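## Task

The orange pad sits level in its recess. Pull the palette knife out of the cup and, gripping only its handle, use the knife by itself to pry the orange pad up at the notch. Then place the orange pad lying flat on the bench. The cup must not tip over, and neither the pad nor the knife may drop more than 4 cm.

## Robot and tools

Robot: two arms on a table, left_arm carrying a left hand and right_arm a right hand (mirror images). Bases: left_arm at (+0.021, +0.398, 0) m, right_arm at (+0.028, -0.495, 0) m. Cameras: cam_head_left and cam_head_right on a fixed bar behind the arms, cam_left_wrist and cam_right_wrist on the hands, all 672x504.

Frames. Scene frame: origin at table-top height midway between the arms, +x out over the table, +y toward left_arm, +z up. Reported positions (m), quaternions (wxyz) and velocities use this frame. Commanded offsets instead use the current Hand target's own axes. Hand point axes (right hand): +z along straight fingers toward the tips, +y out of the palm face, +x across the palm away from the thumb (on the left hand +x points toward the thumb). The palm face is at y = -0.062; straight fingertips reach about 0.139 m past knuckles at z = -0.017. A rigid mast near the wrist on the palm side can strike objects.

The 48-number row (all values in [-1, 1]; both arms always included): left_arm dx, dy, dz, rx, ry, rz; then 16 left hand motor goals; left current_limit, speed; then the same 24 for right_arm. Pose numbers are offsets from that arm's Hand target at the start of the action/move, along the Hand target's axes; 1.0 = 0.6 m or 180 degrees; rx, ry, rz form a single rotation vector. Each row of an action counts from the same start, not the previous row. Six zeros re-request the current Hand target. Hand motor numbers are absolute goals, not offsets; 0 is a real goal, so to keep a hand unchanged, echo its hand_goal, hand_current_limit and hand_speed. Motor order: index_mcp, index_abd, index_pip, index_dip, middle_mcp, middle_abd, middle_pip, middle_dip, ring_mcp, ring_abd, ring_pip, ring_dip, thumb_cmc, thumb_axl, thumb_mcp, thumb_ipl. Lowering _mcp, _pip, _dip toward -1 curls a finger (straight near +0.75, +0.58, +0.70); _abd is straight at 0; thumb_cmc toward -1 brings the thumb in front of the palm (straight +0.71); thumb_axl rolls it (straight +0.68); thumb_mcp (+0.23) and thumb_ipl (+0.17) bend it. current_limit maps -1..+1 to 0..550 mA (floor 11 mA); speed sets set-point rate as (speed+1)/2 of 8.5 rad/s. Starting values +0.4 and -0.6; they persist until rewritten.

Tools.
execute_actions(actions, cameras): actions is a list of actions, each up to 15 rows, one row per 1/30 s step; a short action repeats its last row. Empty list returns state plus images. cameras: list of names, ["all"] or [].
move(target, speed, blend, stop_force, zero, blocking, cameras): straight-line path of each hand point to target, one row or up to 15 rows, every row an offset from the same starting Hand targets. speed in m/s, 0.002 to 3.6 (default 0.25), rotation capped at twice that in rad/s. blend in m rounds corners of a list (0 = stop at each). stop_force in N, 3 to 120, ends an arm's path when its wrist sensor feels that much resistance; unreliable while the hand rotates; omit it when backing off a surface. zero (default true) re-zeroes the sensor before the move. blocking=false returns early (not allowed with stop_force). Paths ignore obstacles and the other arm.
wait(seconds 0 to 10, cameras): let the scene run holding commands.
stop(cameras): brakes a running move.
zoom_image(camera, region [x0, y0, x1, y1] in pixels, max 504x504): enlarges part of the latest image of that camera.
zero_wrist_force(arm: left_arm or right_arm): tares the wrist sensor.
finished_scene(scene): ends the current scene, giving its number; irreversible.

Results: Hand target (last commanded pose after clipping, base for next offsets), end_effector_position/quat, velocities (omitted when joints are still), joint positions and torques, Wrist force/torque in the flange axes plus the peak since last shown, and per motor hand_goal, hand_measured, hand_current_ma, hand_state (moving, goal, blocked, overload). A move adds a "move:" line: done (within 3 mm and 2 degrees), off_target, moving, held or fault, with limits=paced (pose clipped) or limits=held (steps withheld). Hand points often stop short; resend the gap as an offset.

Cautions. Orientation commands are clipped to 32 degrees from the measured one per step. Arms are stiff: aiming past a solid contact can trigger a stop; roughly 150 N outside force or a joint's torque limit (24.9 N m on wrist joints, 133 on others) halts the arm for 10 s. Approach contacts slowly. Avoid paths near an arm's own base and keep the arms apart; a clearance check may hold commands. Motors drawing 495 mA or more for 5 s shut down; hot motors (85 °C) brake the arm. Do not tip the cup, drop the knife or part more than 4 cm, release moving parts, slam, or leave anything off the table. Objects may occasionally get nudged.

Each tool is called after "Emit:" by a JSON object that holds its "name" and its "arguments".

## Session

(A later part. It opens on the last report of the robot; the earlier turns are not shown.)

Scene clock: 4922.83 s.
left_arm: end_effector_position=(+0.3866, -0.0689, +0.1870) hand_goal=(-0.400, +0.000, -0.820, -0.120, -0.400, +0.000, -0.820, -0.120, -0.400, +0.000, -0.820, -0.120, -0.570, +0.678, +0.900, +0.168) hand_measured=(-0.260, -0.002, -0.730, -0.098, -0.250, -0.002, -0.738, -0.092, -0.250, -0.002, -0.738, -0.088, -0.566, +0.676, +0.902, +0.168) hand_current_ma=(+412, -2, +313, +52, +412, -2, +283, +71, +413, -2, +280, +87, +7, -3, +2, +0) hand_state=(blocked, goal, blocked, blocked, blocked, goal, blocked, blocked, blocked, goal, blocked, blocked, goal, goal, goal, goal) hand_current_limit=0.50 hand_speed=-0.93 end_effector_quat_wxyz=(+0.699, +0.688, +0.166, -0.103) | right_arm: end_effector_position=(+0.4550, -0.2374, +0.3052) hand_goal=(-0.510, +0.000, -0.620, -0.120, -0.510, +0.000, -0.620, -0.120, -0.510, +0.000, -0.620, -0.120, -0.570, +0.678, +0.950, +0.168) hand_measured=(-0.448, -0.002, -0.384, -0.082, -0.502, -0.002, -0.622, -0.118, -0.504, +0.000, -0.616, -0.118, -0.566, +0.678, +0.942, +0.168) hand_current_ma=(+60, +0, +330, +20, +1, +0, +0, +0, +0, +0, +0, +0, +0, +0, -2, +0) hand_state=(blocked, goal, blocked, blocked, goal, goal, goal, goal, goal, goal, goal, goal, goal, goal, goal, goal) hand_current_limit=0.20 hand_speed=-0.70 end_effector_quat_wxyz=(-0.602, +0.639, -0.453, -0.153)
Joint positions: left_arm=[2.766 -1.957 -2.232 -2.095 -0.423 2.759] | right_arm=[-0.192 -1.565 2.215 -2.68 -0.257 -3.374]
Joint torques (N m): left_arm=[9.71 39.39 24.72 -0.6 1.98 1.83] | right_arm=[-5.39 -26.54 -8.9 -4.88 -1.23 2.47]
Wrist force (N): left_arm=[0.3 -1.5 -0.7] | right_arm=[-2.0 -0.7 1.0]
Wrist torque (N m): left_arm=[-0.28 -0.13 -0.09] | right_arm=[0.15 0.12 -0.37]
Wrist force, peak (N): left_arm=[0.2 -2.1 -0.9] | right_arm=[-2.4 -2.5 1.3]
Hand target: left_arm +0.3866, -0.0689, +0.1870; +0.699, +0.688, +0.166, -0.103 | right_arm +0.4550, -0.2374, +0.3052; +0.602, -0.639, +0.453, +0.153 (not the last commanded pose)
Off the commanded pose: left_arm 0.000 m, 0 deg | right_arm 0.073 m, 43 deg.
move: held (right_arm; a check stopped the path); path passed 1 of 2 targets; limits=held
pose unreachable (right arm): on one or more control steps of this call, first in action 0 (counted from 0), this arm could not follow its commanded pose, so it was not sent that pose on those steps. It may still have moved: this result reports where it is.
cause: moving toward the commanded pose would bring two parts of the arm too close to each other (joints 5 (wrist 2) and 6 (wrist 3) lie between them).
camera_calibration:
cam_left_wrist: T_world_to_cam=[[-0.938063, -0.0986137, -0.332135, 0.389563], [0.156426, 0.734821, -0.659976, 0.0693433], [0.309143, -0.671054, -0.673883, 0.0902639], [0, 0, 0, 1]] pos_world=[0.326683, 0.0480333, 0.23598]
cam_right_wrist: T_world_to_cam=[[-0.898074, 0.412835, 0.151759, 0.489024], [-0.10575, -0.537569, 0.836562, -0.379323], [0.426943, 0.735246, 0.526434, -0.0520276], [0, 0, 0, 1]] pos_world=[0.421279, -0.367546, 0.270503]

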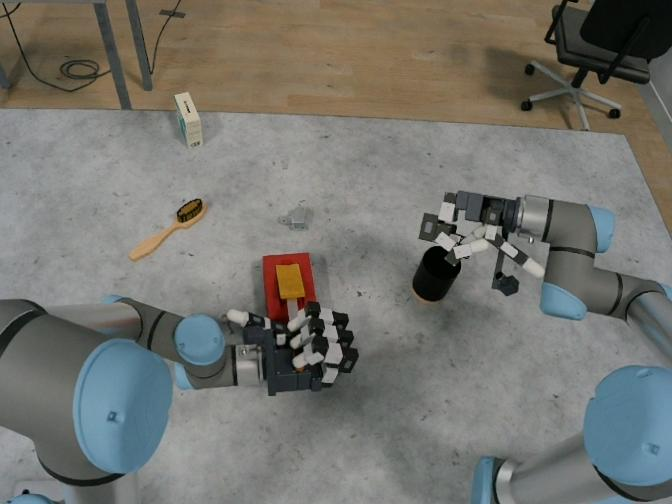

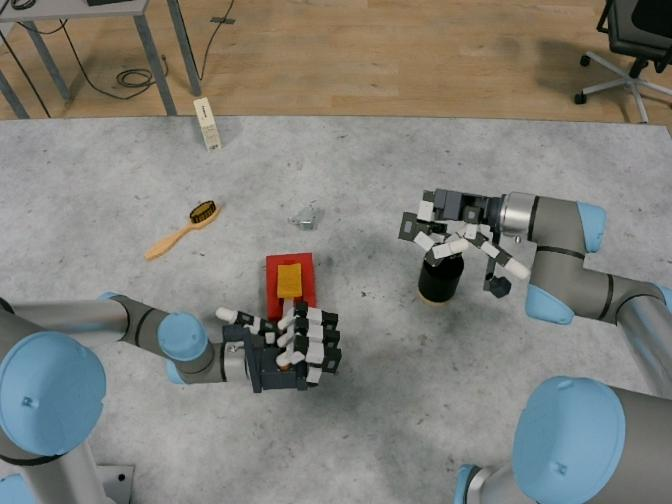

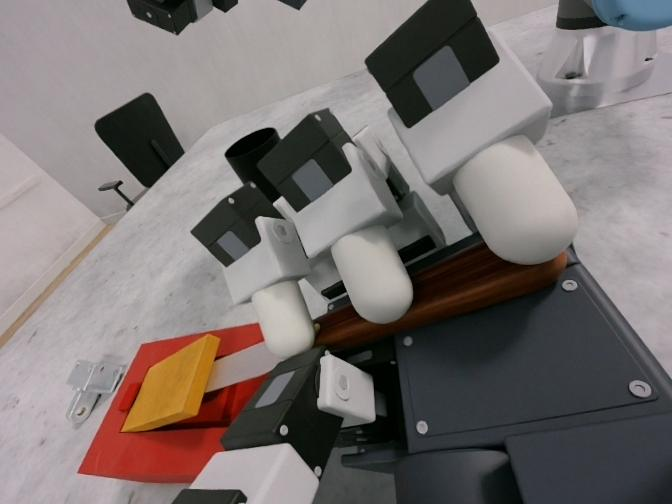

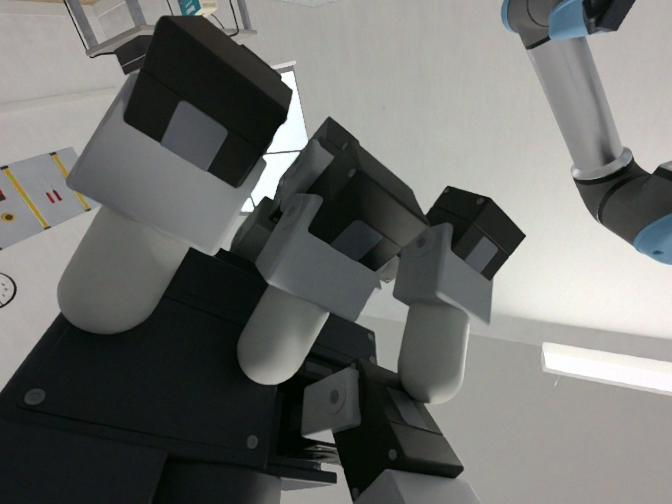

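Emit:
{"name": "move", "arguments": {"target": [0,0,0,0,0,0,-0.4,0,-0.82,-0.12,-0.4,0,-0.82,-0.12,-0.4,0,-0.82,-0.12,-0.571,0.677,0.9,0.1676,0.5,-0.93,-0.054,0.0157,-0.0487,0.0502,0.3231,0.3257,-0.51,0,-0.62,-0.12,-0.51,0,-0.62,-0.12,-0.51,0,-0.62,-0.12,-0.571,0.677,0.95,0.1676,0.2,-0.7], "speed": 0.25, "cameras": ["cam_head_left"]}}

Scene clock: 5301.30 s.
left_arm: end_effector_position=(+0.3866, -0.0689, +0.1870) hand_goal=(-0.400, +0.000, -0.820, -0.120, -0.400, +0.000, -0.820, -0.120, -0.400, +0.000, -0.820, -0.120, -0.570, +0.678, +0.900, +0.168) hand_measured=(-0.260, -0.002, -0.730, -0.098, -0.250, -0.002, -0.738, -0.092, -0.250, -0.002, -0.738, -0.088, -0.566, +0.676, +0.902, +0.168) hand_current_ma=(+412, -2, +313, +52, +412, -2, +283, +71, +413, -2, +280, +87, +7, -3, +2, +0) hand_state=(blocked, goal, blocked, blocked, blocked, goal, blocked, blocked, blocked, goal, blocked, blocked, goal, goal, goal, goal) hand_current_limit=0.50 hand_speed=-0.93 end_effector_quat_wxyz=(+0.699, +0.688, +0.166, -0.103) | right_arm: end_effector_position=(+0.4201, -0.2499, +0.3300) hand_goal=(-0.510, +0.000, -0.620, -0.120, -0.510, +0.000, -0.620, -0.120, -0.510, +0.000, -0.620, -0.120, -0.570, +0.678, +0.950, +0.168) hand_measured=(-0.448, -0.002, -0.384, -0.082, -0.502, -0.002, -0.622, -0.118, -0.504, +0.000, -0.616, -0.118, -0.566, +0.678, +0.942, +0.168) hand_current_ma=(+60, +0, +330, +20, +1, +0, +0, +0, +0, +0, +0, +0, +0, +0, -2, +0) hand_state=(blocked, goal, blocked, blocked, goal, goal, goal, goal, goal, goal, goal, goal, goal, goal, goal, goal) hand_current_limit=0.20 hand_speed=-0.70 end_effector_quat_wxyz=(+0.215, -0.294, +0.929, +0.067)
Joint positions: left_arm=[2.766 -1.957 -2.232 -2.095 -0.423 2.759] | right_arm=[-0.02 -1.923 2.102 -2.111 -1.289 -2.212]
Joint torques (N m): left_arm=[9.45 39.43 24.46 -0.65 1.83 1.83] | right_arm=[7.02 -0.92 -30.38 0.24 -1.95 2.51]
Wrist force (N): left_arm=[0.4 -1.6 -0.7] | right_arm=[-1.1 0.3 0.3]
Wrist torque (N m): left_arm=[-0.28 -0.13 -0.09] | right_arm=[0.20 -0.05 -0.29]
Wrist force, peak (N): left_arm=[0.2 -2.1 -0.8] | right_arm=[-2.1 -0.6 1.2]
Hand target: left_arm +0.3866, -0.0689, +0.1870; +0.699, +0.688, +0.166, -0.103 | right_arm +0.4201, -0.2499, +0.3300; +0.215, -0.294, +0.929, +0.067
Off the commanded pose: left_arm 0.000 m, 0 deg | right_arm 0.000 m, 0 deg.
move: done
Images, in order (width x height): cam_head_left 672x504.

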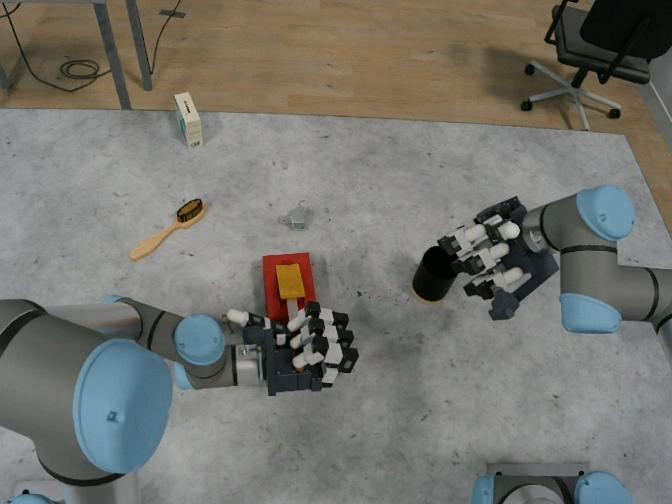

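Emit:
{"name": "move", "arguments": {"target": [0,0,0,0,0,0,-0.4,0,-0.82,-0.12,-0.4,0,-0.82,-0.12,-0.4,0,-0.82,-0.12,-0.571,0.677,0.9,0.1676,0.5,-0.93,-0.1842,0.0597,0.0898,0.2175,0.2039,0.6342,-0.51,0,-0.62,-0.12,-0.51,0,-0.62,-0.12,-0.51,0,-0.62,-0.12,-0.571,0.677,0.95,0.1676,0.2,-0.7], "speed": 0.25, "cameras": ["all"]}}

Scene clock: 5312.37 s.
left_arm: end_effector_position=(+0.3866, -0.0689, +0.1870) hand_goal=(-0.400, +0.000, -0.820, -0.120, -0.400, +0.000, -0.820, -0.120, -0.400, +0.000, -0.820, -0.120, -0.570, +0.678, +0.900, +0.168) hand_measured=(-0.260, -0.002, -0.730, -0.098, -0.250, -0.002, -0.738, -0.092, -0.250, -0.002, -0.738, -0.088, -0.566, +0.676, +0.902, +0.168) hand_current_ma=(+412, -2, +313, +52, +412, -2, +283, +71, +413, -2, +280, +87, +7, -3, +2, +0) hand_state=(blocked, goal, blocked, blocked, blocked, goal, blocked, blocked, blocked, goal, blocked, blocked, goal, goal, goal, goal) hand_current_limit=0.50 hand_speed=-0.93 end_effector_quat_wxyz=(+0.699, +0.688, +0.166, -0.103) | right_arm: end_effector_position=(+0.5000, -0.1498, +0.3299) hand_goal=(-0.510, +0.000, -0.620, -0.120, -0.510, +0.000, -0.620, -0.120, -0.510, +0.000, -0.620, -0.120, -0.570, +0.678, +0.950, +0.168) hand_measured=(-0.448, -0.002, -0.384, -0.082, -0.502, -0.002, -0.622, -0.118, -0.504, +0.000, -0.616, -0.118, -0.566, +0.678, +0.942, +0.168) hand_current_ma=(+60, +0, +330, +20, +1, +0, +0, +0, +1, +0, +0, +0, +0, +0, -2, +0) hand_state=(blocked, goal, blocked, blocked, goal, goal, goal, goal, goal, goal, goal, goal, goal, goal, goal, goal) hand_current_limit=0.20 hand_speed=-0.70 end_effector_quat_wxyz=(-0.116, +0.658, +0.732, -0.130)
Joint positions: left_arm=[2.766 -1.957 -2.232 -2.095 -0.423 2.759] | right_arm=[0.499 -1.344 1.265 -1.16 -1.459 0.315]
Joint torques (N m): left_arm=[9.39 38.64 24.19 -0.63 1.91 1.74] | right_arm=[6.19 -26.94 -30.41 0.91 2.8 2.39]
Wrist force (N): left_arm=[0.4 -1.5 -0.7] | right_arm=[-0.1 -0.7 0.0]
Wrist torque (N m): left_arm=[-0.28 -0.14 -0.09] | right_arm=[0.24 0.01 -0.04]
Wrist force, peak (N): left_arm=[0.4 -2.0 -0.8] | right_arm=[-1.3 0.3 0.3]
Hand target: left_arm +0.3866, -0.0689, +0.1870; +0.699, +0.688, +0.166, -0.103 | right_arm +0.5000, -0.1498, +0.3299; -0.116, +0.658, +0.732, -0.130
Off the commanded pose: left_arm 0.000 m, 0 deg | right_arm 0.000 m, 0 deg.
move: done
camera_calibration:
cam_left_wrist: T_world_to_cam=[[-0.938063, -0.0986137, -0.332135, 0.389563], [0.156426, 0.734821, -0.659976, 0.0693433], [0.309143, -0.671054, -0.673883, 0.0902639], [0, 0, 0, 1]] pos_world=[0.326683, 0.0480333, 0.23598]
cam_right_wrist: T_world_to_cam=[[0.675665, -0.694778, -0.246496, -0.331916], [-0.19133, -0.488171, 0.851518, -0.30292], [-0.711948, -0.528179, -0.462772, 0.557943], [0, 0, 0, 1]] pos_world=[0.563532, -0.0837914, 0.434326]

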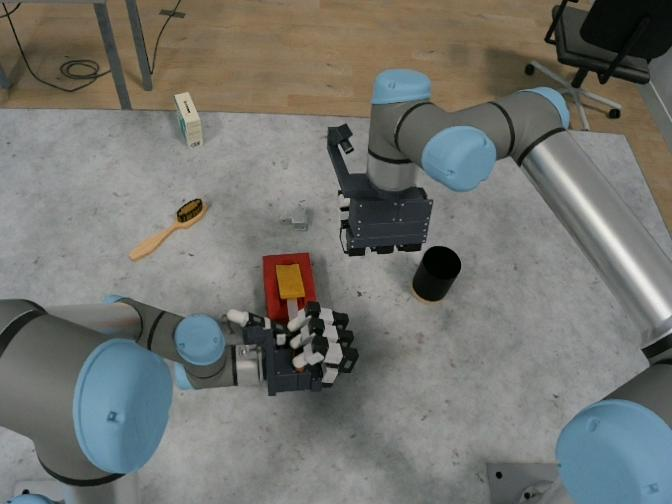

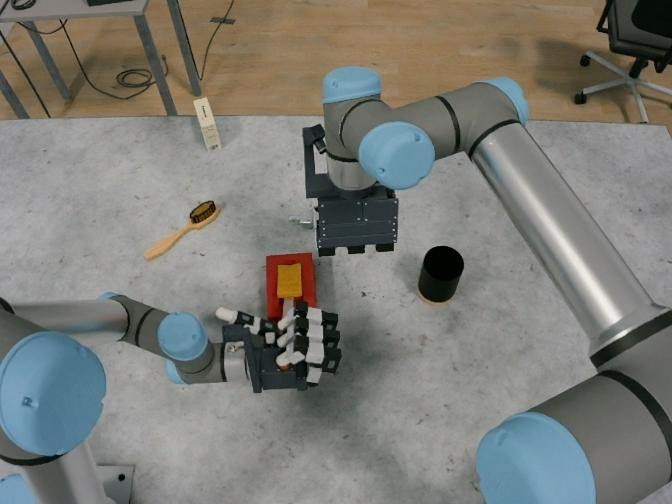

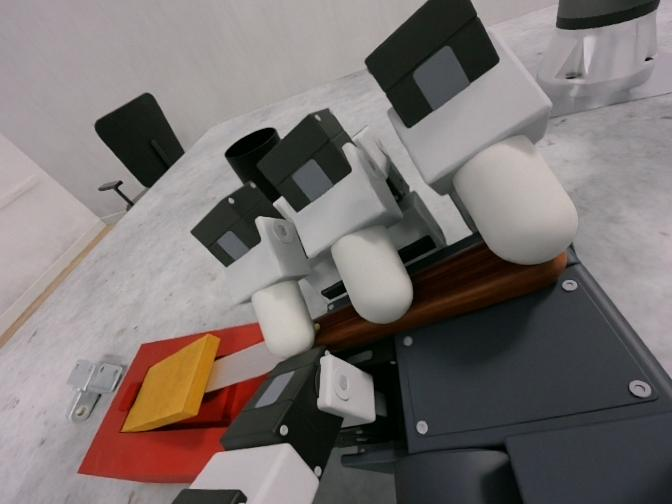

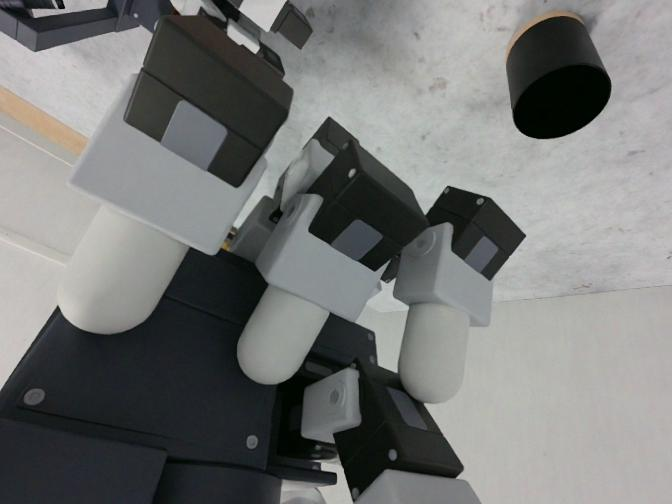

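Emit:
{"name": "move", "arguments": {"target": [0,0,0,0,0,0,-0.4,0,-0.82,-0.12,-0.4,0,-0.82,-0.12,-0.4,0,-0.82,-0.12,-0.571,0.677,0.9,0.1676,0.5,-0.93,0.2873,0.1742,0.1138,0,0,0,0.342,0,0.1387,0.6957,-0.51,0,-0.62,-0.12,-0.51,0,-0.62,-0.12,-0.571,0.677,0.95,0.1676,0.2,-0.7], "speed": 0.15, "cameras": ["all"]}}

Scene clock: 5328.23 s.
left_arm: end_effector_position=(+0.3866, -0.0689, +0.1870) hand_goal=(-0.400, +0.000, -0.820, -0.120, -0.400, +0.000, -0.820, -0.120, -0.400, +0.000, -0.820, -0.120, -0.570, +0.678, +0.900, +0.168) hand_measured=(-0.260, -0.002, -0.730, -0.098, -0.250, -0.002, -0.738, -0.092, -0.250, -0.002, -0.738, -0.088, -0.566, +0.676, +0.902, +0.168) hand_current_ma=(+412, -2, +313, +52, +412, -2, +283, +71, +413, -2, +280, +87, +7, -3, +2, +0) hand_state=(blocked, goal, blocked, blocked, blocked, goal, blocked, blocked, blocked, goal, blocked, blocked, goal, goal, goal, goal) hand_current_limit=0.50 hand_speed=-0.93 end_effector_quat_wxyz=(+0.699, +0.688, +0.166, -0.103) | right_arm: end_effector_position=(+0.5559, +0.0295, +0.2298) hand_goal=(+0.342, +0.000, +0.138, +0.696, -0.510, +0.000, -0.620, -0.120, -0.510, +0.000, -0.620, -0.120, -0.570, +0.678, +0.950, +0.168) hand_measured=(+0.342, -0.002, +0.138, +0.694, -0.502, -0.002, -0.622, -0.118, -0.504, +0.000, -0.616, -0.118, -0.568, +0.678, +0.942, +0.168) hand_current_ma=(+0, +0, +0, +0, +1, +0, +0, +0, +1, +0, +0, +0, +0, +0, -2, +0) hand_state=(goal, goal, goal, goal, goal, goal, goal, goal, goal, goal, goal, goal, goal, goal, goal, goal) hand_current_limit=0.20 hand_speed=-0.70 end_effector_quat_wxyz=(-0.116, +0.658, +0.732, -0.130)
Joint positions: left_arm=[2.766 -1.957 -2.232 -2.095 -0.423 2.759] | right_arm=[0.689 -0.915 0.901 -1.25 -1.399 0.497]
Joint torques (N m): left_arm=[9.61 38.62 24.57 -0.52 1.83 1.71] | right_arm=[6.36 -44.47 -29.63 1.02 2.97 2.31]
Wrist force (N): left_arm=[0.3 -1.6 -0.7] | right_arm=[0.1 -0.2 0.0]
Wrist torque (N m): left_arm=[-0.29 -0.12 -0.09] | right_arm=[0.24 -0.03 -0.02]
Wrist force, peak (N): left_arm=[0.5 -2.0 -0.9] | right_arm=[-1.1 -1.3 -0.3]
Hand target: left_arm +0.3866, -0.0689, +0.1870; +0.699, +0.688, +0.166, -0.103 | right_arm +0.5559, +0.0295, +0.2298; -0.116, +0.658, +0.732, -0.130
Off the commanded pose: left_arm 0.000 m, 0 deg | right_arm 0.000 m, 0 deg.
move: done
camera_calibration:
cam_left_wrist: T_world_to_cam=[[-0.938063, -0.0986137, -0.332135, 0.389563], [0.156426, 0.734821, -0.659976, 0.0693433], [0.309143, -0.671054, -0.673883, 0.0902639], [0, 0, 0, 1]] pos_world=[0.326683, 0.0480333, 0.23598]
cam_right_wrist: T_world_to_cam=[[0.675568, -0.69485, -0.246561, -0.269697], [-0.19135, -0.488187, 0.851504, -0.119441], [-0.712035, -0.528069, -0.462763, 0.64616], [0, 0, 0, 1]] pos_world=[0.619432, 0.0955082, 0.334226]

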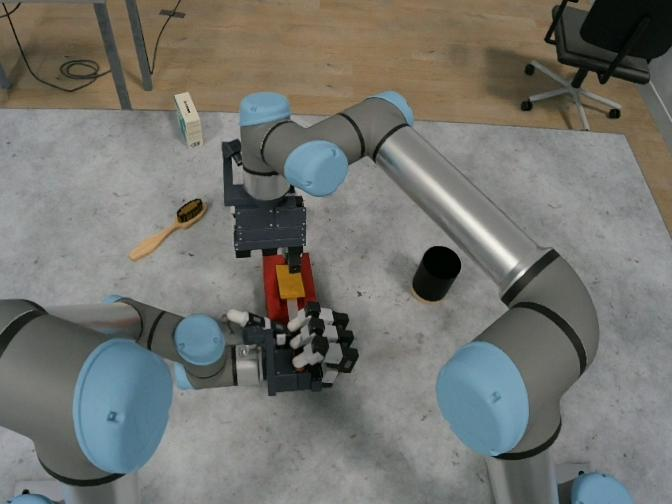

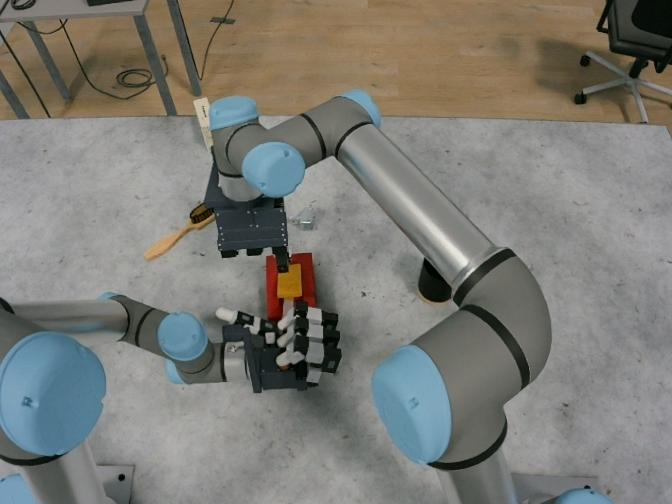

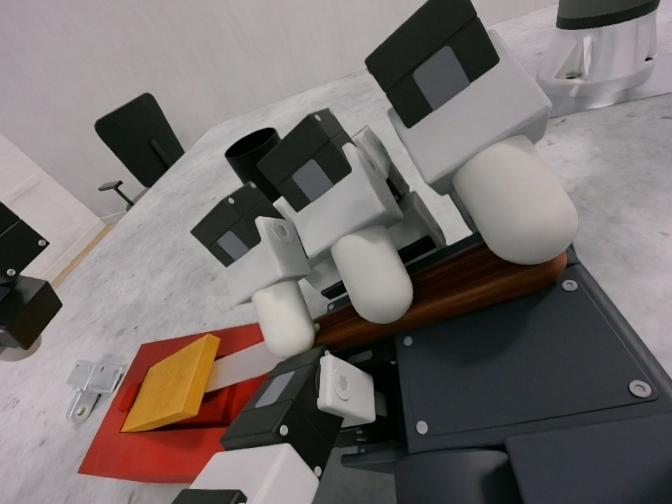

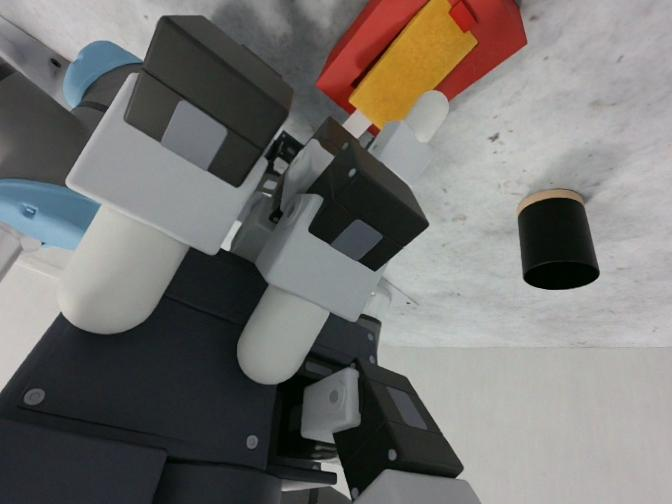

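Emit:
{"name": "move", "arguments": {"target": [0,0,0,0,0,0,-0.4,0,-0.82,-0.12,-0.4,0,-0.82,-0.12,-0.4,0,-0.82,-0.12,-0.571,0.677,0.9,0.1676,0.5,-0.93,0,0.0371,0.1018,0,0,0,0.342,0,0.1387,0.6957,-0.51,0,-0.62,-0.12,-0.51,0,-0.62,-0.12,-0.571,0.677,0.95,0.1676,0.2,-0.7], "speed": 0.06, "cameras": ["cam_right_wrist","cam_left_wrist"]}}

Scene clock: 5341.73 s.
left_arm: end_effector_position=(+0.3866, -0.0689, +0.1870) hand_goal=(-0.400, +0.000, -0.820, -0.120, -0.400, +0.000, -0.820, -0.120, -0.400, +0.000, -0.820, -0.120, -0.570, +0.678, +0.900, +0.168) hand_measured=(-0.260, -0.002, -0.730, -0.098, -0.250, -0.002, -0.738, -0.092, -0.250, -0.002, -0.738, -0.088, -0.566, +0.676, +0.902, +0.168) hand_current_ma=(+412, -2, +313, +52, +412, -2, +283, +71, +413, -2, +280, +87, +7, -3, +2, +0) hand_state=(blocked, goal, blocked, blocked, blocked, goal, blocked, blocked, blocked, goal, blocked, blocked, goal, goal, goal, goal) hand_current_limit=0.50 hand_speed=-0.93 end_effector_quat_wxyz=(+0.699, +0.688, +0.166, -0.103) | right_arm: end_effector_position=(+0.5559, +0.0295, +0.1649) hand_goal=(+0.342, +0.000, +0.138, +0.696, -0.510, +0.000, -0.620, -0.120, -0.510, +0.000, -0.620, -0.120, -0.570, +0.678, +0.950, +0.168) hand_measured=(+0.342, -0.002, +0.138, +0.694, -0.502, -0.002, -0.622, -0.118, -0.504, +0.000, -0.616, -0.118, -0.568, +0.678, +0.942, +0.168) hand_current_ma=(+0, +0, +0, +0, +1, +0, +0, +0, +1, +0, +0, +0, +0, +0, -2, +0) hand_state=(goal, goal, goal, goal, goal, goal, goal, goal, goal, goal, goal, goal, goal, goal, goal, goal) hand_current_limit=0.20 hand_speed=-0.70 end_effector_quat_wxyz=(-0.116, +0.658, +0.732, -0.130)
Joint positions: left_arm=[2.766 -1.957 -2.232 -2.095 -0.423 2.759] | right_arm=[0.689 -0.903 1.047 -1.408 -1.399 0.497]
Joint torques (N m): left_arm=[9.16 38.7 24.33 -0.53 1.87 1.8] | right_arm=[3.78 -45.32 -11.92 -4.65 2.06 0]
Wrist force (N): left_arm=[0.4 -1.7 -0.7] | right_arm=[0.0 -0.4 -0.2]
Wrist torque (N m): left_arm=[-0.30 -0.14 -0.08] | right_arm=[0.23 -0.01 -0.03]
Wrist force, peak (N): left_arm=[0.3 -2.1 -0.8] | right_arm=[0.2 -0.5 0.7]
Hand target: left_arm +0.3866, -0.0689, +0.1870; +0.699, +0.688, +0.166, -0.103 | right_arm +0.5559, +0.0295, +0.1648; -0.116, +0.658, +0.732, -0.130
Off the commanded pose: left_arm 0.000 m, 0 deg | right_arm 0.000 m, 0 deg.
move: done
camera_calibration:
cam_left_wrist: T_world_to_cam=[[-0.938063, -0.0986137, -0.332135, 0.389563], [0.156426, 0.734821, -0.659976, 0.0693433], [0.309143, -0.671054, -0.673883, 0.0902639], [0, 0, 0, 1]] pos_world=[0.326683, 0.0480333, 0.23598]
cam_right_wrist: T_world_to_cam=[[0.675568, -0.69485, -0.246561, -0.285699], [-0.19135, -0.488187, 0.851504, -0.064178], [-0.712035, -0.528069, -0.462763, 0.616126], [0, 0, 0, 1]] pos_world=[0.619432, 0.0955082, 0.269326]
Images, in order (width x height): cam_left_wrist 672x504, cam_right_wrist 672x504.

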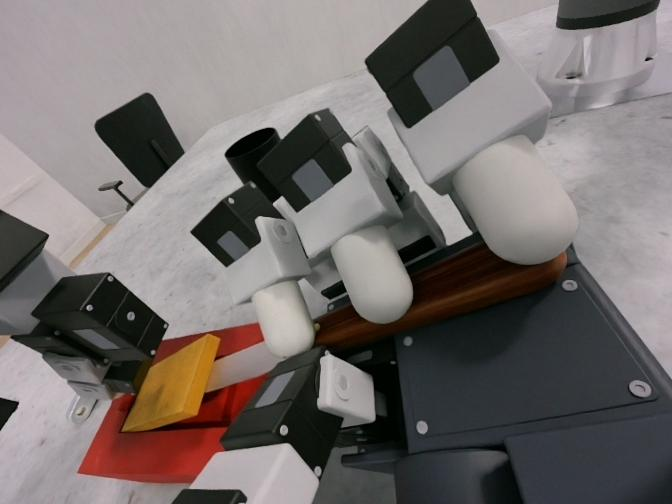

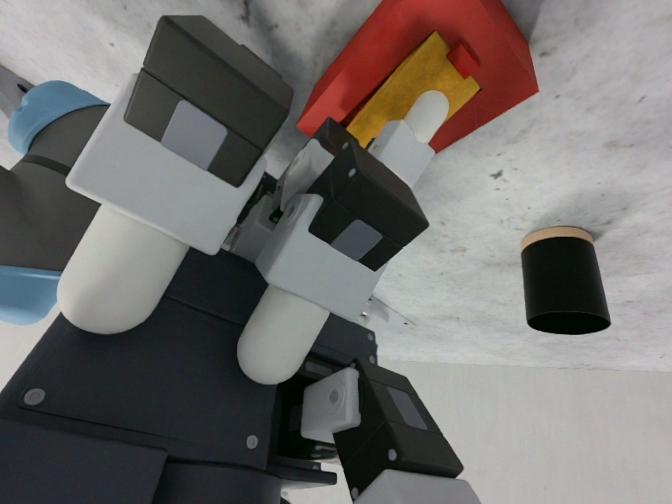

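Emit:
{"name": "move", "arguments": {"target": [0,0,0,0,0,0,-0.4,0,-0.82,-0.12,-0.4,0,-0.82,-0.12,-0.4,0,-0.82,-0.12,-0.571,0.677,0.9,0.1676,0.5,-0.93,0,0.0228,0.0627,0,0,0,0.342,0,0.1387,0.6957,-0.51,0,-0.62,-0.12,-0.51,0,-0.62,-0.12,-0.571,0.677,0.95,0.1676,0.2,-0.7], "speed": 0.008, "stop_force": 3, "cameras": ["cam_right_wrist","cam_left_wrist"]}}

Scene clock: 5354.27 s.
left_arm: end_effector_position=(+0.3866, -0.0689, +0.1870) hand_goal=(-0.400, +0.000, -0.820, -0.120, -0.400, +0.000, -0.820, -0.120, -0.400, +0.000, -0.820, -0.120, -0.570, +0.678, +0.900, +0.168) hand_measured=(-0.260, -0.002, -0.730, -0.098, -0.250, -0.002, -0.738, -0.092, -0.250, -0.002, -0.738, -0.088, -0.566, +0.676, +0.902, +0.168) hand_current_ma=(+413, -2, +313, +52, +413, -2, +283, +71, +412, -2, +280, +87, +7, -3, +2, +0) hand_state=(blocked, goal, blocked, blocked, blocked, goal, blocked, blocked, blocked, goal, blocked, blocked, goal, goal, goal, goal) hand_current_limit=0.50 hand_speed=-0.93 end_effector_quat_wxyz=(+0.699, +0.688, +0.166, -0.103) | right_arm: end_effector_position=(+0.5558, +0.0295, +0.1458) hand_goal=(+0.342, +0.000, +0.138, +0.696, -0.510, +0.000, -0.620, -0.120, -0.510, +0.000, -0.620, -0.120, -0.570, +0.678, +0.950, +0.168) hand_measured=(+0.330, -0.002, +0.124, +0.692, -0.502, -0.002, -0.622, -0.118, -0.504, +0.000, -0.616, -0.118, -0.568, +0.678, +0.942, +0.168) hand_current_ma=(-2, +0, -3, +0, +1, +0, +0, +0, +1, +0, +0, +0, +0, +0, -2, +0) hand_state=(goal, goal, goal, goal, goal, goal, goal, goal, goal, goal, goal, goal, goal, goal, goal, goal) hand_current_limit=0.20 hand_speed=-0.70 end_effector_quat_wxyz=(-0.116, +0.658, +0.732, -0.130)
Joint positions: left_arm=[2.766 -1.957 -2.232 -2.095 -0.423 2.759] | right_arm=[0.689 -0.894 1.082 -1.452 -1.399 0.497]
Joint torques (N m): left_arm=[9.6 38.76 23.89 -0.33 1.73 1.76] | right_arm=[-1.99 -57.22 -30.05 0.89 1.36 -0.85]
Wrist force (N): left_arm=[0.1 -1.8 -0.5] | right_arm=[-0.1 -1.0 -1.3]
Wrist torque (N m): left_arm=[-0.32 -0.11 -0.13] | right_arm=[0.22 -0.04 -0.03]
Wrist force, peak (N): left_arm=[0.5 -2.4 -0.8] | right_arm=[-0.1 -2.0 -2.9]
Hand target: left_arm +0.3866, -0.0689, +0.1870; +0.699, +0.688, +0.166, -0.103 | right_arm +0.5558, +0.0295, +0.1458; -0.116, +0.658, +0.732, -0.130 (not the last commanded pose)
Off the commanded pose: left_arm 0.000 m, 0 deg | right_arm 0.021 m, 0 deg.
move: contact (right_arm)
camera_calibration:
cam_left_wrist: T_world_to_cam=[[-0.938063, -0.0986137, -0.332135, 0.389563], [0.156426, 0.734821, -0.659976, 0.0693433], [0.309143, -0.671054, -0.673883, 0.0902639], [0, 0, 0, 1]] pos_world=[0.326683, 0.0480333, 0.23598]
cam_right_wrist: T_world_to_cam=[[0.675568, -0.69485, -0.246561, -0.290408], [-0.19135, -0.488187, 0.851504, -0.0479143], [-0.712035, -0.528069, -0.462763, 0.607287], [0, 0, 0, 1]] pos_world=[0.619432, 0.0955082, 0.250226]
Images, in order (width x height): cam_left_wrist 672x504, cam_right_wrist 672x504.

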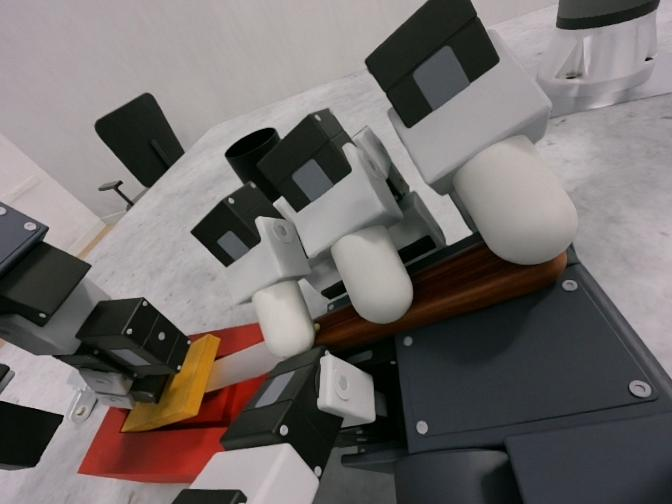

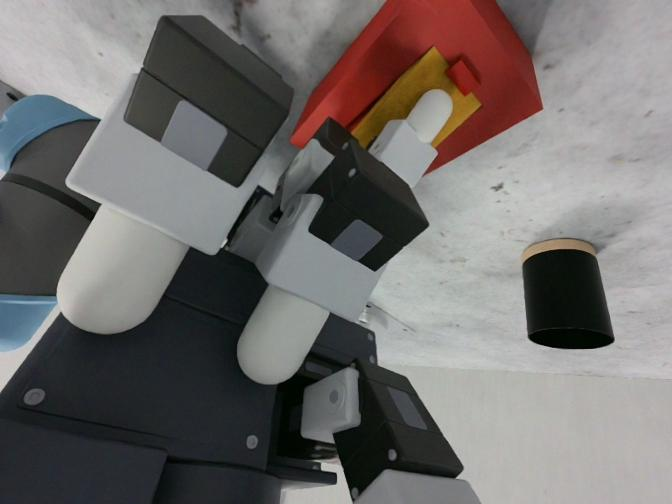

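Emit:
{"name": "move", "arguments": {"target": [[0,0,0,0,0,0,-0.4,0,-0.82,-0.12,-0.4,0,-0.82,-0.12,-0.4,0,-0.82,-0.12,-0.571,0.677,0.9,0.1676,0.5,-0.93,0,-0.0855,-0.235,0,0,0,0.342,0,0.1387,0.6957,-0.51,0,-0.62,-0.12,-0.51,0,-0.62,-0.12,-0.571,0.677,0.95,0.1676,0.2,-0.7],[0,0,0,0,0,0,-0.4,0,-0.82,-0.12,-0.4,0,-0.82,-0.12,-0.4,0,-0.82,-0.12,-0.571,0.677,0.9,0.1676,0.5,-0.93,-0.0975,-0.124,-0.2817,0.3849,0.3849,0.3849,0.342,0,0.1387,0.6957,-0.51,0,-0.62,-0.12,-0.51,0,-0.62,-0.12,-0.571,0.677,0.95,0.1676,0.2,-0.7]], "speed": 0.2, "blend": [0.02,0], "cameras": ["all"]}}

Scene clock: 5433.03 s.
left_arm: end_effector_position=(+0.3866, -0.0689, +0.1870) hand_goal=(-0.400, +0.000, -0.820, -0.120, -0.400, +0.000, -0.820, -0.120, -0.400, +0.000, -0.820, -0.120, -0.570, +0.678, +0.900, +0.168) hand_measured=(-0.260, -0.002, -0.730, -0.098, -0.250, -0.002, -0.738, -0.092, -0.250, -0.002, -0.738, -0.088, -0.566, +0.676, +0.902, +0.168) hand_current_ma=(+413, -2, +313, +52, +412, -2, +283, +71, +413, -2, +280, +87, +7, -3, +2, +0) hand_state=(blocked, goal, blocked, blocked, blocked, goal, blocked, blocked, blocked, goal, blocked, blocked, goal, goal, goal, goal) hand_current_limit=0.50 hand_speed=-0.93 end_effector_quat_wxyz=(+0.699, +0.688, +0.166, -0.103) | right_arm: end_effector_position=(+0.5502, -0.0302, +0.3301) hand_goal=(+0.342, +0.000, +0.138, +0.696, -0.510, +0.000, -0.620, -0.120, -0.510, +0.000, -0.620, -0.120, -0.570, +0.678, +0.950, +0.168) hand_measured=(+0.338, -0.002, +0.136, +0.694, -0.506, -0.002, -0.620, -0.118, -0.506, +0.000, -0.616, -0.118, -0.570, +0.678, +0.942, +0.168) hand_current_ma=(+0, +0, +0, +0, +0, +0, +0, +0, +0, +0, +0, +0, +0, +0, -1, +0) hand_state=(goal, goal, goal, goal, goal, goal, goal, goal, goal, goal, goal, goal, goal, goal, goal, goal) hand_current_limit=0.20 hand_speed=-0.70 end_effector_quat_wxyz=(+0.698, -0.691, +0.076, +0.171)
Joint positions: left_arm=[2.766 -1.957 -2.232 -2.095 -0.423 2.759] | right_arm=[0.234 -1.109 1.287 -0.829 0.056 1.001]
Joint torques (N m): left_arm=[9.58 37.98 23.87 1.39 1.69 1.24] | right_arm=[-5.46 -35.86 -29.64 1.72 3.98 -2.32]
Wrist force (N): left_arm=[0.0 -1.6 -0.7] | right_arm=[-1.2 -1.3 1.1]
Wrist torque (N m): left_arm=[-0.29 -0.10 -0.11] | right_arm=[0.07 0.24 -0.04]
Wrist force, peak (N): left_arm=[0.1 -2.3 -0.9] | right_arm=[-1.1 -1.4 1.4]
Hand target: left_arm +0.3866, -0.0689, +0.1870; +0.699, +0.688, +0.166, -0.103 | right_arm +0.5503, -0.0299, +0.3301; +0.689, -0.702, +0.086, +0.160
Off the commanded pose: left_arm 0.000 m, 0 deg | right_arm 0.000 m, 2 deg.
move: done
camera_calibration:
cam_left_wrist: T_world_to_cam=[[-0.938063, -0.0986137, -0.332135, 0.389563], [0.156426, 0.734821, -0.659976, 0.0693433], [0.309143, -0.671054, -0.673883, 0.0902639], [0, 0, 0, 1]] pos_world=[0.326683, 0.0480333, 0.23598]
cam_right_wrist: T_world_to_cam=[[-0.935383, -0.0840309, -0.343509, 0.654206], [-0.160267, -0.765149, 0.623587, -0.185281], [-0.315236, 0.638346, 0.70224, 0.0893488], [0, 0, 0, 1]] pos_world=[0.610404, -0.14383, 0.27752]

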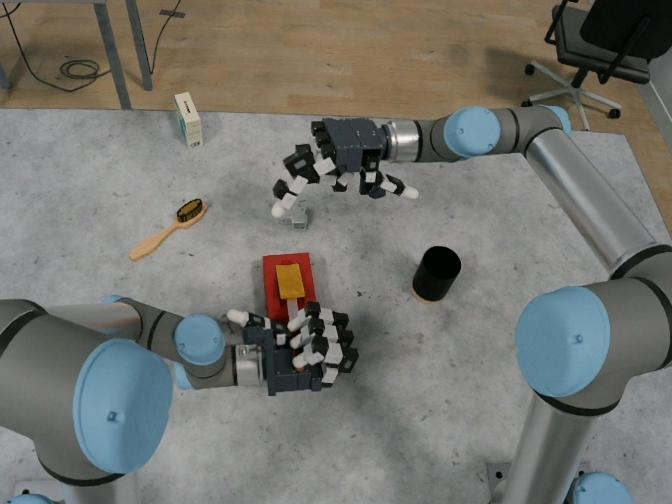

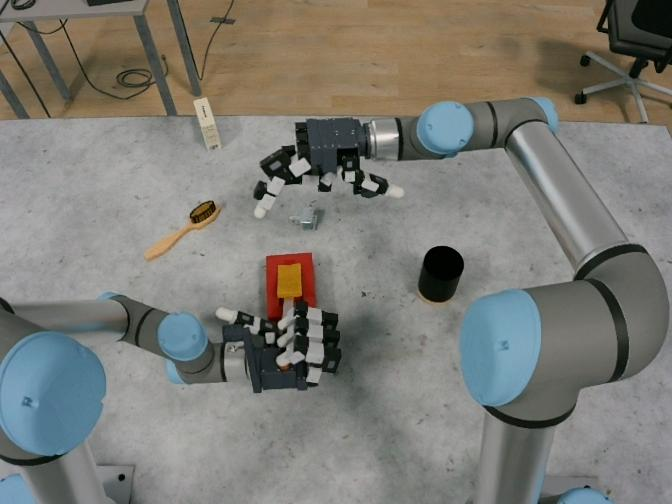

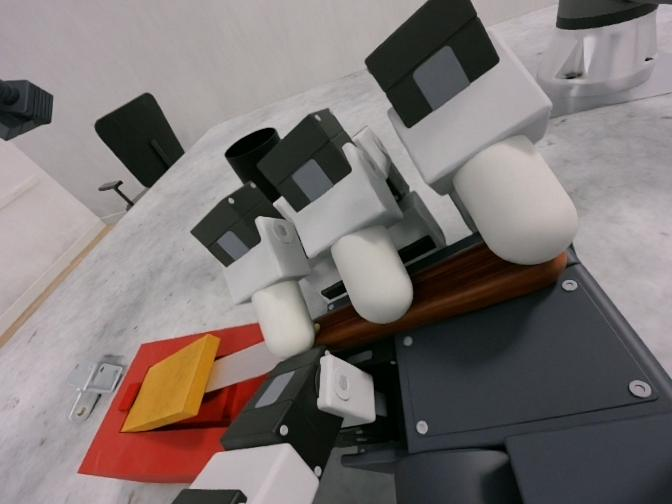

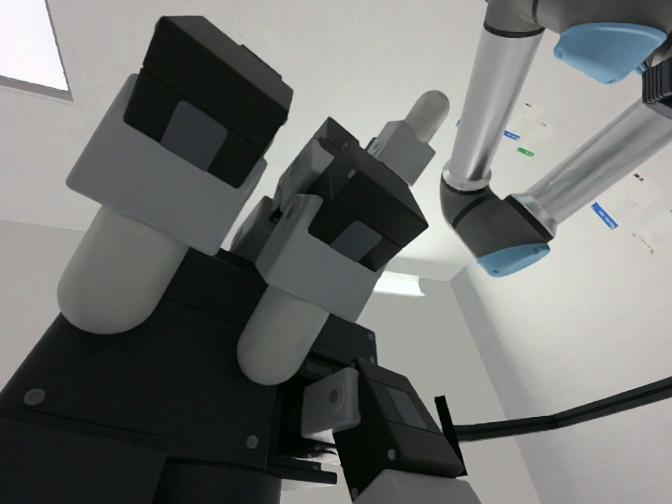

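Emit:
{"name": "move", "arguments": {"target": [0,0,0,0,0,0,-0.4,0,-0.82,-0.12,-0.4,0,-0.82,-0.12,-0.4,0,-0.82,-0.12,-0.571,0.677,0.9,0.1676,0.5,-0.93,0,0,0,0,0,0,-0.274,0,0.5766,0.6957,-0.274,0,0.5766,0.6957,-0.51,0,-0.62,-0.12,-0.571,0.677,0.281,0.1135,0.2,-0.7], "speed": 0.1}}

Emit:
{"name": "move", "arguments": {"target": [0,0,0,0,0,0,-0.4,0,-0.82,-0.12,-0.4,0,-0.82,-0.12,-0.4,0,-0.82,-0.12,-0.571,0.677,0.9,0.1676,0.5,-0.93,0.0868,0.2092,0.1287,0,0,0,-0.274,0,0.5766,0.6957,-0.274,0,0.5766,0.6957,-0.51,0,-0.62,-0.12,-0.571,0.677,0.281,0.1135,0.2,-0.7], "speed": 0.12, "cameras": ["all"]}}

Scene clock: 5458.53 s.
left_arm: end_effector_position=(+0.3866, -0.0689, +0.1870) hand_goal=(-0.400, +0.000, -0.820, -0.120, -0.400, +0.000, -0.820, -0.120, -0.400, +0.000, -0.820, -0.120, -0.570, +0.678, +0.900, +0.168) hand_measured=(-0.260, -0.002, -0.730, -0.098, -0.250, -0.002, -0.738, -0.092, -0.250, -0.002, -0.738, -0.088, -0.566, +0.676, +0.902, +0.168) hand_current_ma=(+413, -2, +313, +52, +412, -2, +283, +71, +413, -2, +280, +87, +7, -3, +2, +0) hand_state=(blocked, goal, blocked, blocked, blocked, goal, blocked, blocked, blocked, goal, blocked, blocked, goal, goal, goal, goal) hand_current_limit=0.50 hand_speed=-0.93 end_effector_quat_wxyz=(+0.699, +0.688, +0.166, -0.103) | right_arm: end_effector_position=(+0.5502, -0.0302, +0.3301) hand_goal=(-0.274, +0.000, +0.576, +0.696, -0.274, +0.000, +0.576, +0.696, -0.510, +0.000, -0.620, -0.120, -0.570, +0.678, +0.282, +0.114) hand_measured=(-0.276, -0.002, +0.572, +0.694, -0.278, -0.002, +0.572, +0.694, -0.506, +0.000, -0.616, -0.118, -0.570, +0.678, +0.284, +0.116) hand_current_ma=(+0, +0, +0, +0, +0, +0, +0, +0, +0, +0, +0, +0, +0, +0, +0, +0) hand_state=(goal, goal, goal, goal, goal, goal, goal, goal, goal, goal, goal, goal, goal, goal, goal, goal) hand_current_limit=0.20 hand_speed=-0.70 end_effector_quat_wxyz=(+0.698, -0.691, +0.076, +0.171)
Joint positions: left_arm=[2.766 -1.957 -2.232 -2.095 -0.423 2.759] | right_arm=[0.234 -1.109 1.287 -0.829 0.056 1.001]
Joint torques (N m): left_arm=[9.6 37.92 24.14 1.97 1.67 0.88] | right_arm=[-4.84 -35.28 -28.27 1.46 3.46 -2.07]
Wrist force (N): left_arm=[0.1 -1.7 -0.6] | right_arm=[-1.4 -1.1 1.3]
Wrist torque (N m): left_arm=[-0.30 -0.11 -0.11] | right_arm=[0.05 0.27 -0.08]
Wrist force, peak (N): left_arm=[0.0 -2.0 -1.0] | right_arm=[-1.2 -1.5 1.4]
Hand target: left_arm +0.3866, -0.0689, +0.1870; +0.699, +0.688, +0.166, -0.103 | right_arm +0.5502, -0.0302, +0.3301; +0.698, -0.691, +0.076, +0.171 (not the last commanded pose)
Off the commanded pose: left_arm 0.000 m, 0 deg | right_arm 0.000 m, 2 deg.
move: done

Scene clock: 5460.53 s.
left_arm: end_effector_position=(+0.3866, -0.0689, +0.1870) hand_goal=(-0.400, +0.000, -0.820, -0.120, -0.400, +0.000, -0.820, -0.120, -0.400, +0.000, -0.820, -0.120, -0.570, +0.678, +0.900, +0.168) hand_measured=(-0.260, -0.002, -0.730, -0.098, -0.250, -0.002, -0.738, -0.092, -0.250, -0.002, -0.738, -0.088, -0.566, +0.676, +0.902, +0.168) hand_current_ma=(+413, -2, +313, +52, +413, -2, +283, +71, +413, -2, +280, +87, +7, -3, +2, +0) hand_state=(blocked, goal, blocked, blocked, blocked, goal, blocked, blocked, blocked, goal, blocked, blocked, goal, goal, goal, goal) hand_current_limit=0.50 hand_speed=-0.93 end_effector_quat_wxyz=(+0.699, +0.688, +0.166, -0.103) | right_arm: end_effector_position=(+0.5453, +0.0516, +0.1970) hand_goal=(-0.274, +0.000, +0.576, +0.696, -0.274, +0.000, +0.576, +0.696, -0.510, +0.000, -0.620, -0.120, -0.570, +0.678, +0.282, +0.114) hand_measured=(-0.276, -0.002, +0.572, +0.694, -0.278, -0.002, +0.572, +0.694, -0.506, +0.000, -0.616, -0.118, -0.572, +0.678, +0.284, +0.116) hand_current_ma=(+0, +0, +0, +0, +0, +0, +0, +0, +0, +0, +0, +0, +0, +0, +0, +0) hand_state=(goal, goal, goal, goal, goal, goal, goal, goal, goal, goal, goal, goal, goal, goal, goal, goal) hand_current_limit=0.20 hand_speed=-0.70 end_effector_quat_wxyz=(+0.698, -0.691, +0.076, +0.171)
Joint positions: left_arm=[2.766 -1.957 -2.232 -2.095 -0.423 2.759] | right_arm=[0.358 -0.865 1.194 -0.529 0.172 0.548]
Joint torques (N m): left_arm=[9.3 38.52 24.34 2.03 1.65 0.68] | right_arm=[5.19 -42.84 -28.85 2.24 3.27 -2.19]
Wrist force (N): left_arm=[0.0 -1.8 -0.6] | right_arm=[-1.2 -1.3 1.3]
Wrist torque (N m): left_arm=[-0.30 -0.11 -0.11] | right_arm=[0.01 0.24 -0.07]
Wrist force, peak (N): left_arm=[0.1 -1.9 -0.8] | right_arm=[-1.5 -2.2 0.5]
Hand target: left_arm +0.3866, -0.0689, +0.1870; +0.699, +0.688, +0.166, -0.103 | right_arm +0.5453, +0.0516, +0.1970; +0.698, -0.691, +0.076, +0.171
Off the commanded pose: left_arm 0.000 m, 0 deg | right_arm 0.000 m, 0 deg.
move: done
camera_calibration:
cam_left_wrist: T_world_to_cam=[[-0.938063, -0.0986137, -0.332135, 0.389563], [0.156426, 0.734821, -0.659976, 0.0693433], [0.309143, -0.671054, -0.673883, 0.0902639], [0, 0, 0, 1]] pos_world=[0.326683, 0.0480333, 0.23598]
cam_right_wrist: T_world_to_cam=[[-0.935395, -0.0839593, -0.343494, 0.610785], [-0.160244, -0.765282, 0.62343, -0.0404769], [-0.315212, 0.638196, 0.702387, 0.12901], [0, 0, 0, 1]] pos_world=[0.605504, -0.0620291, 0.14442]

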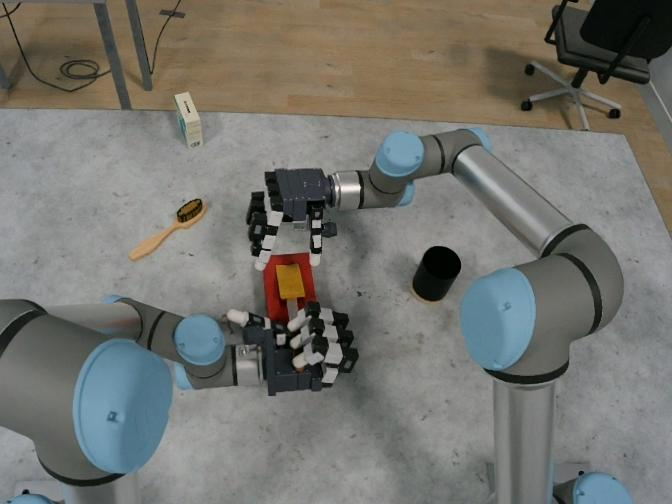

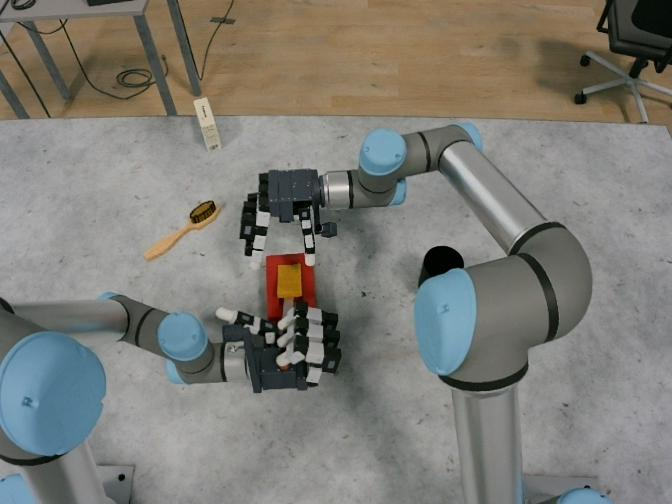

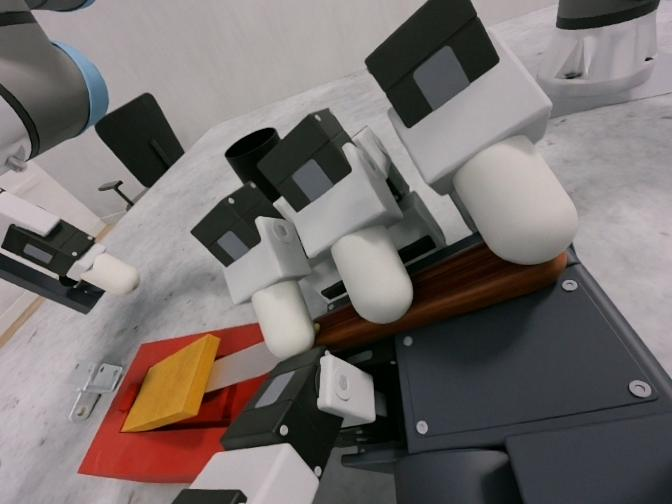

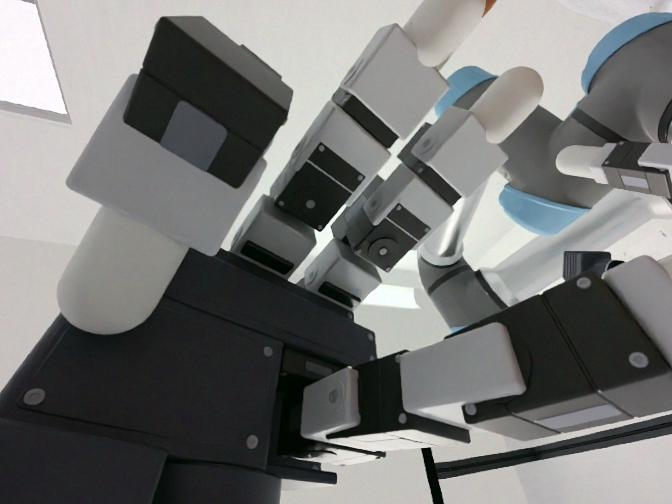

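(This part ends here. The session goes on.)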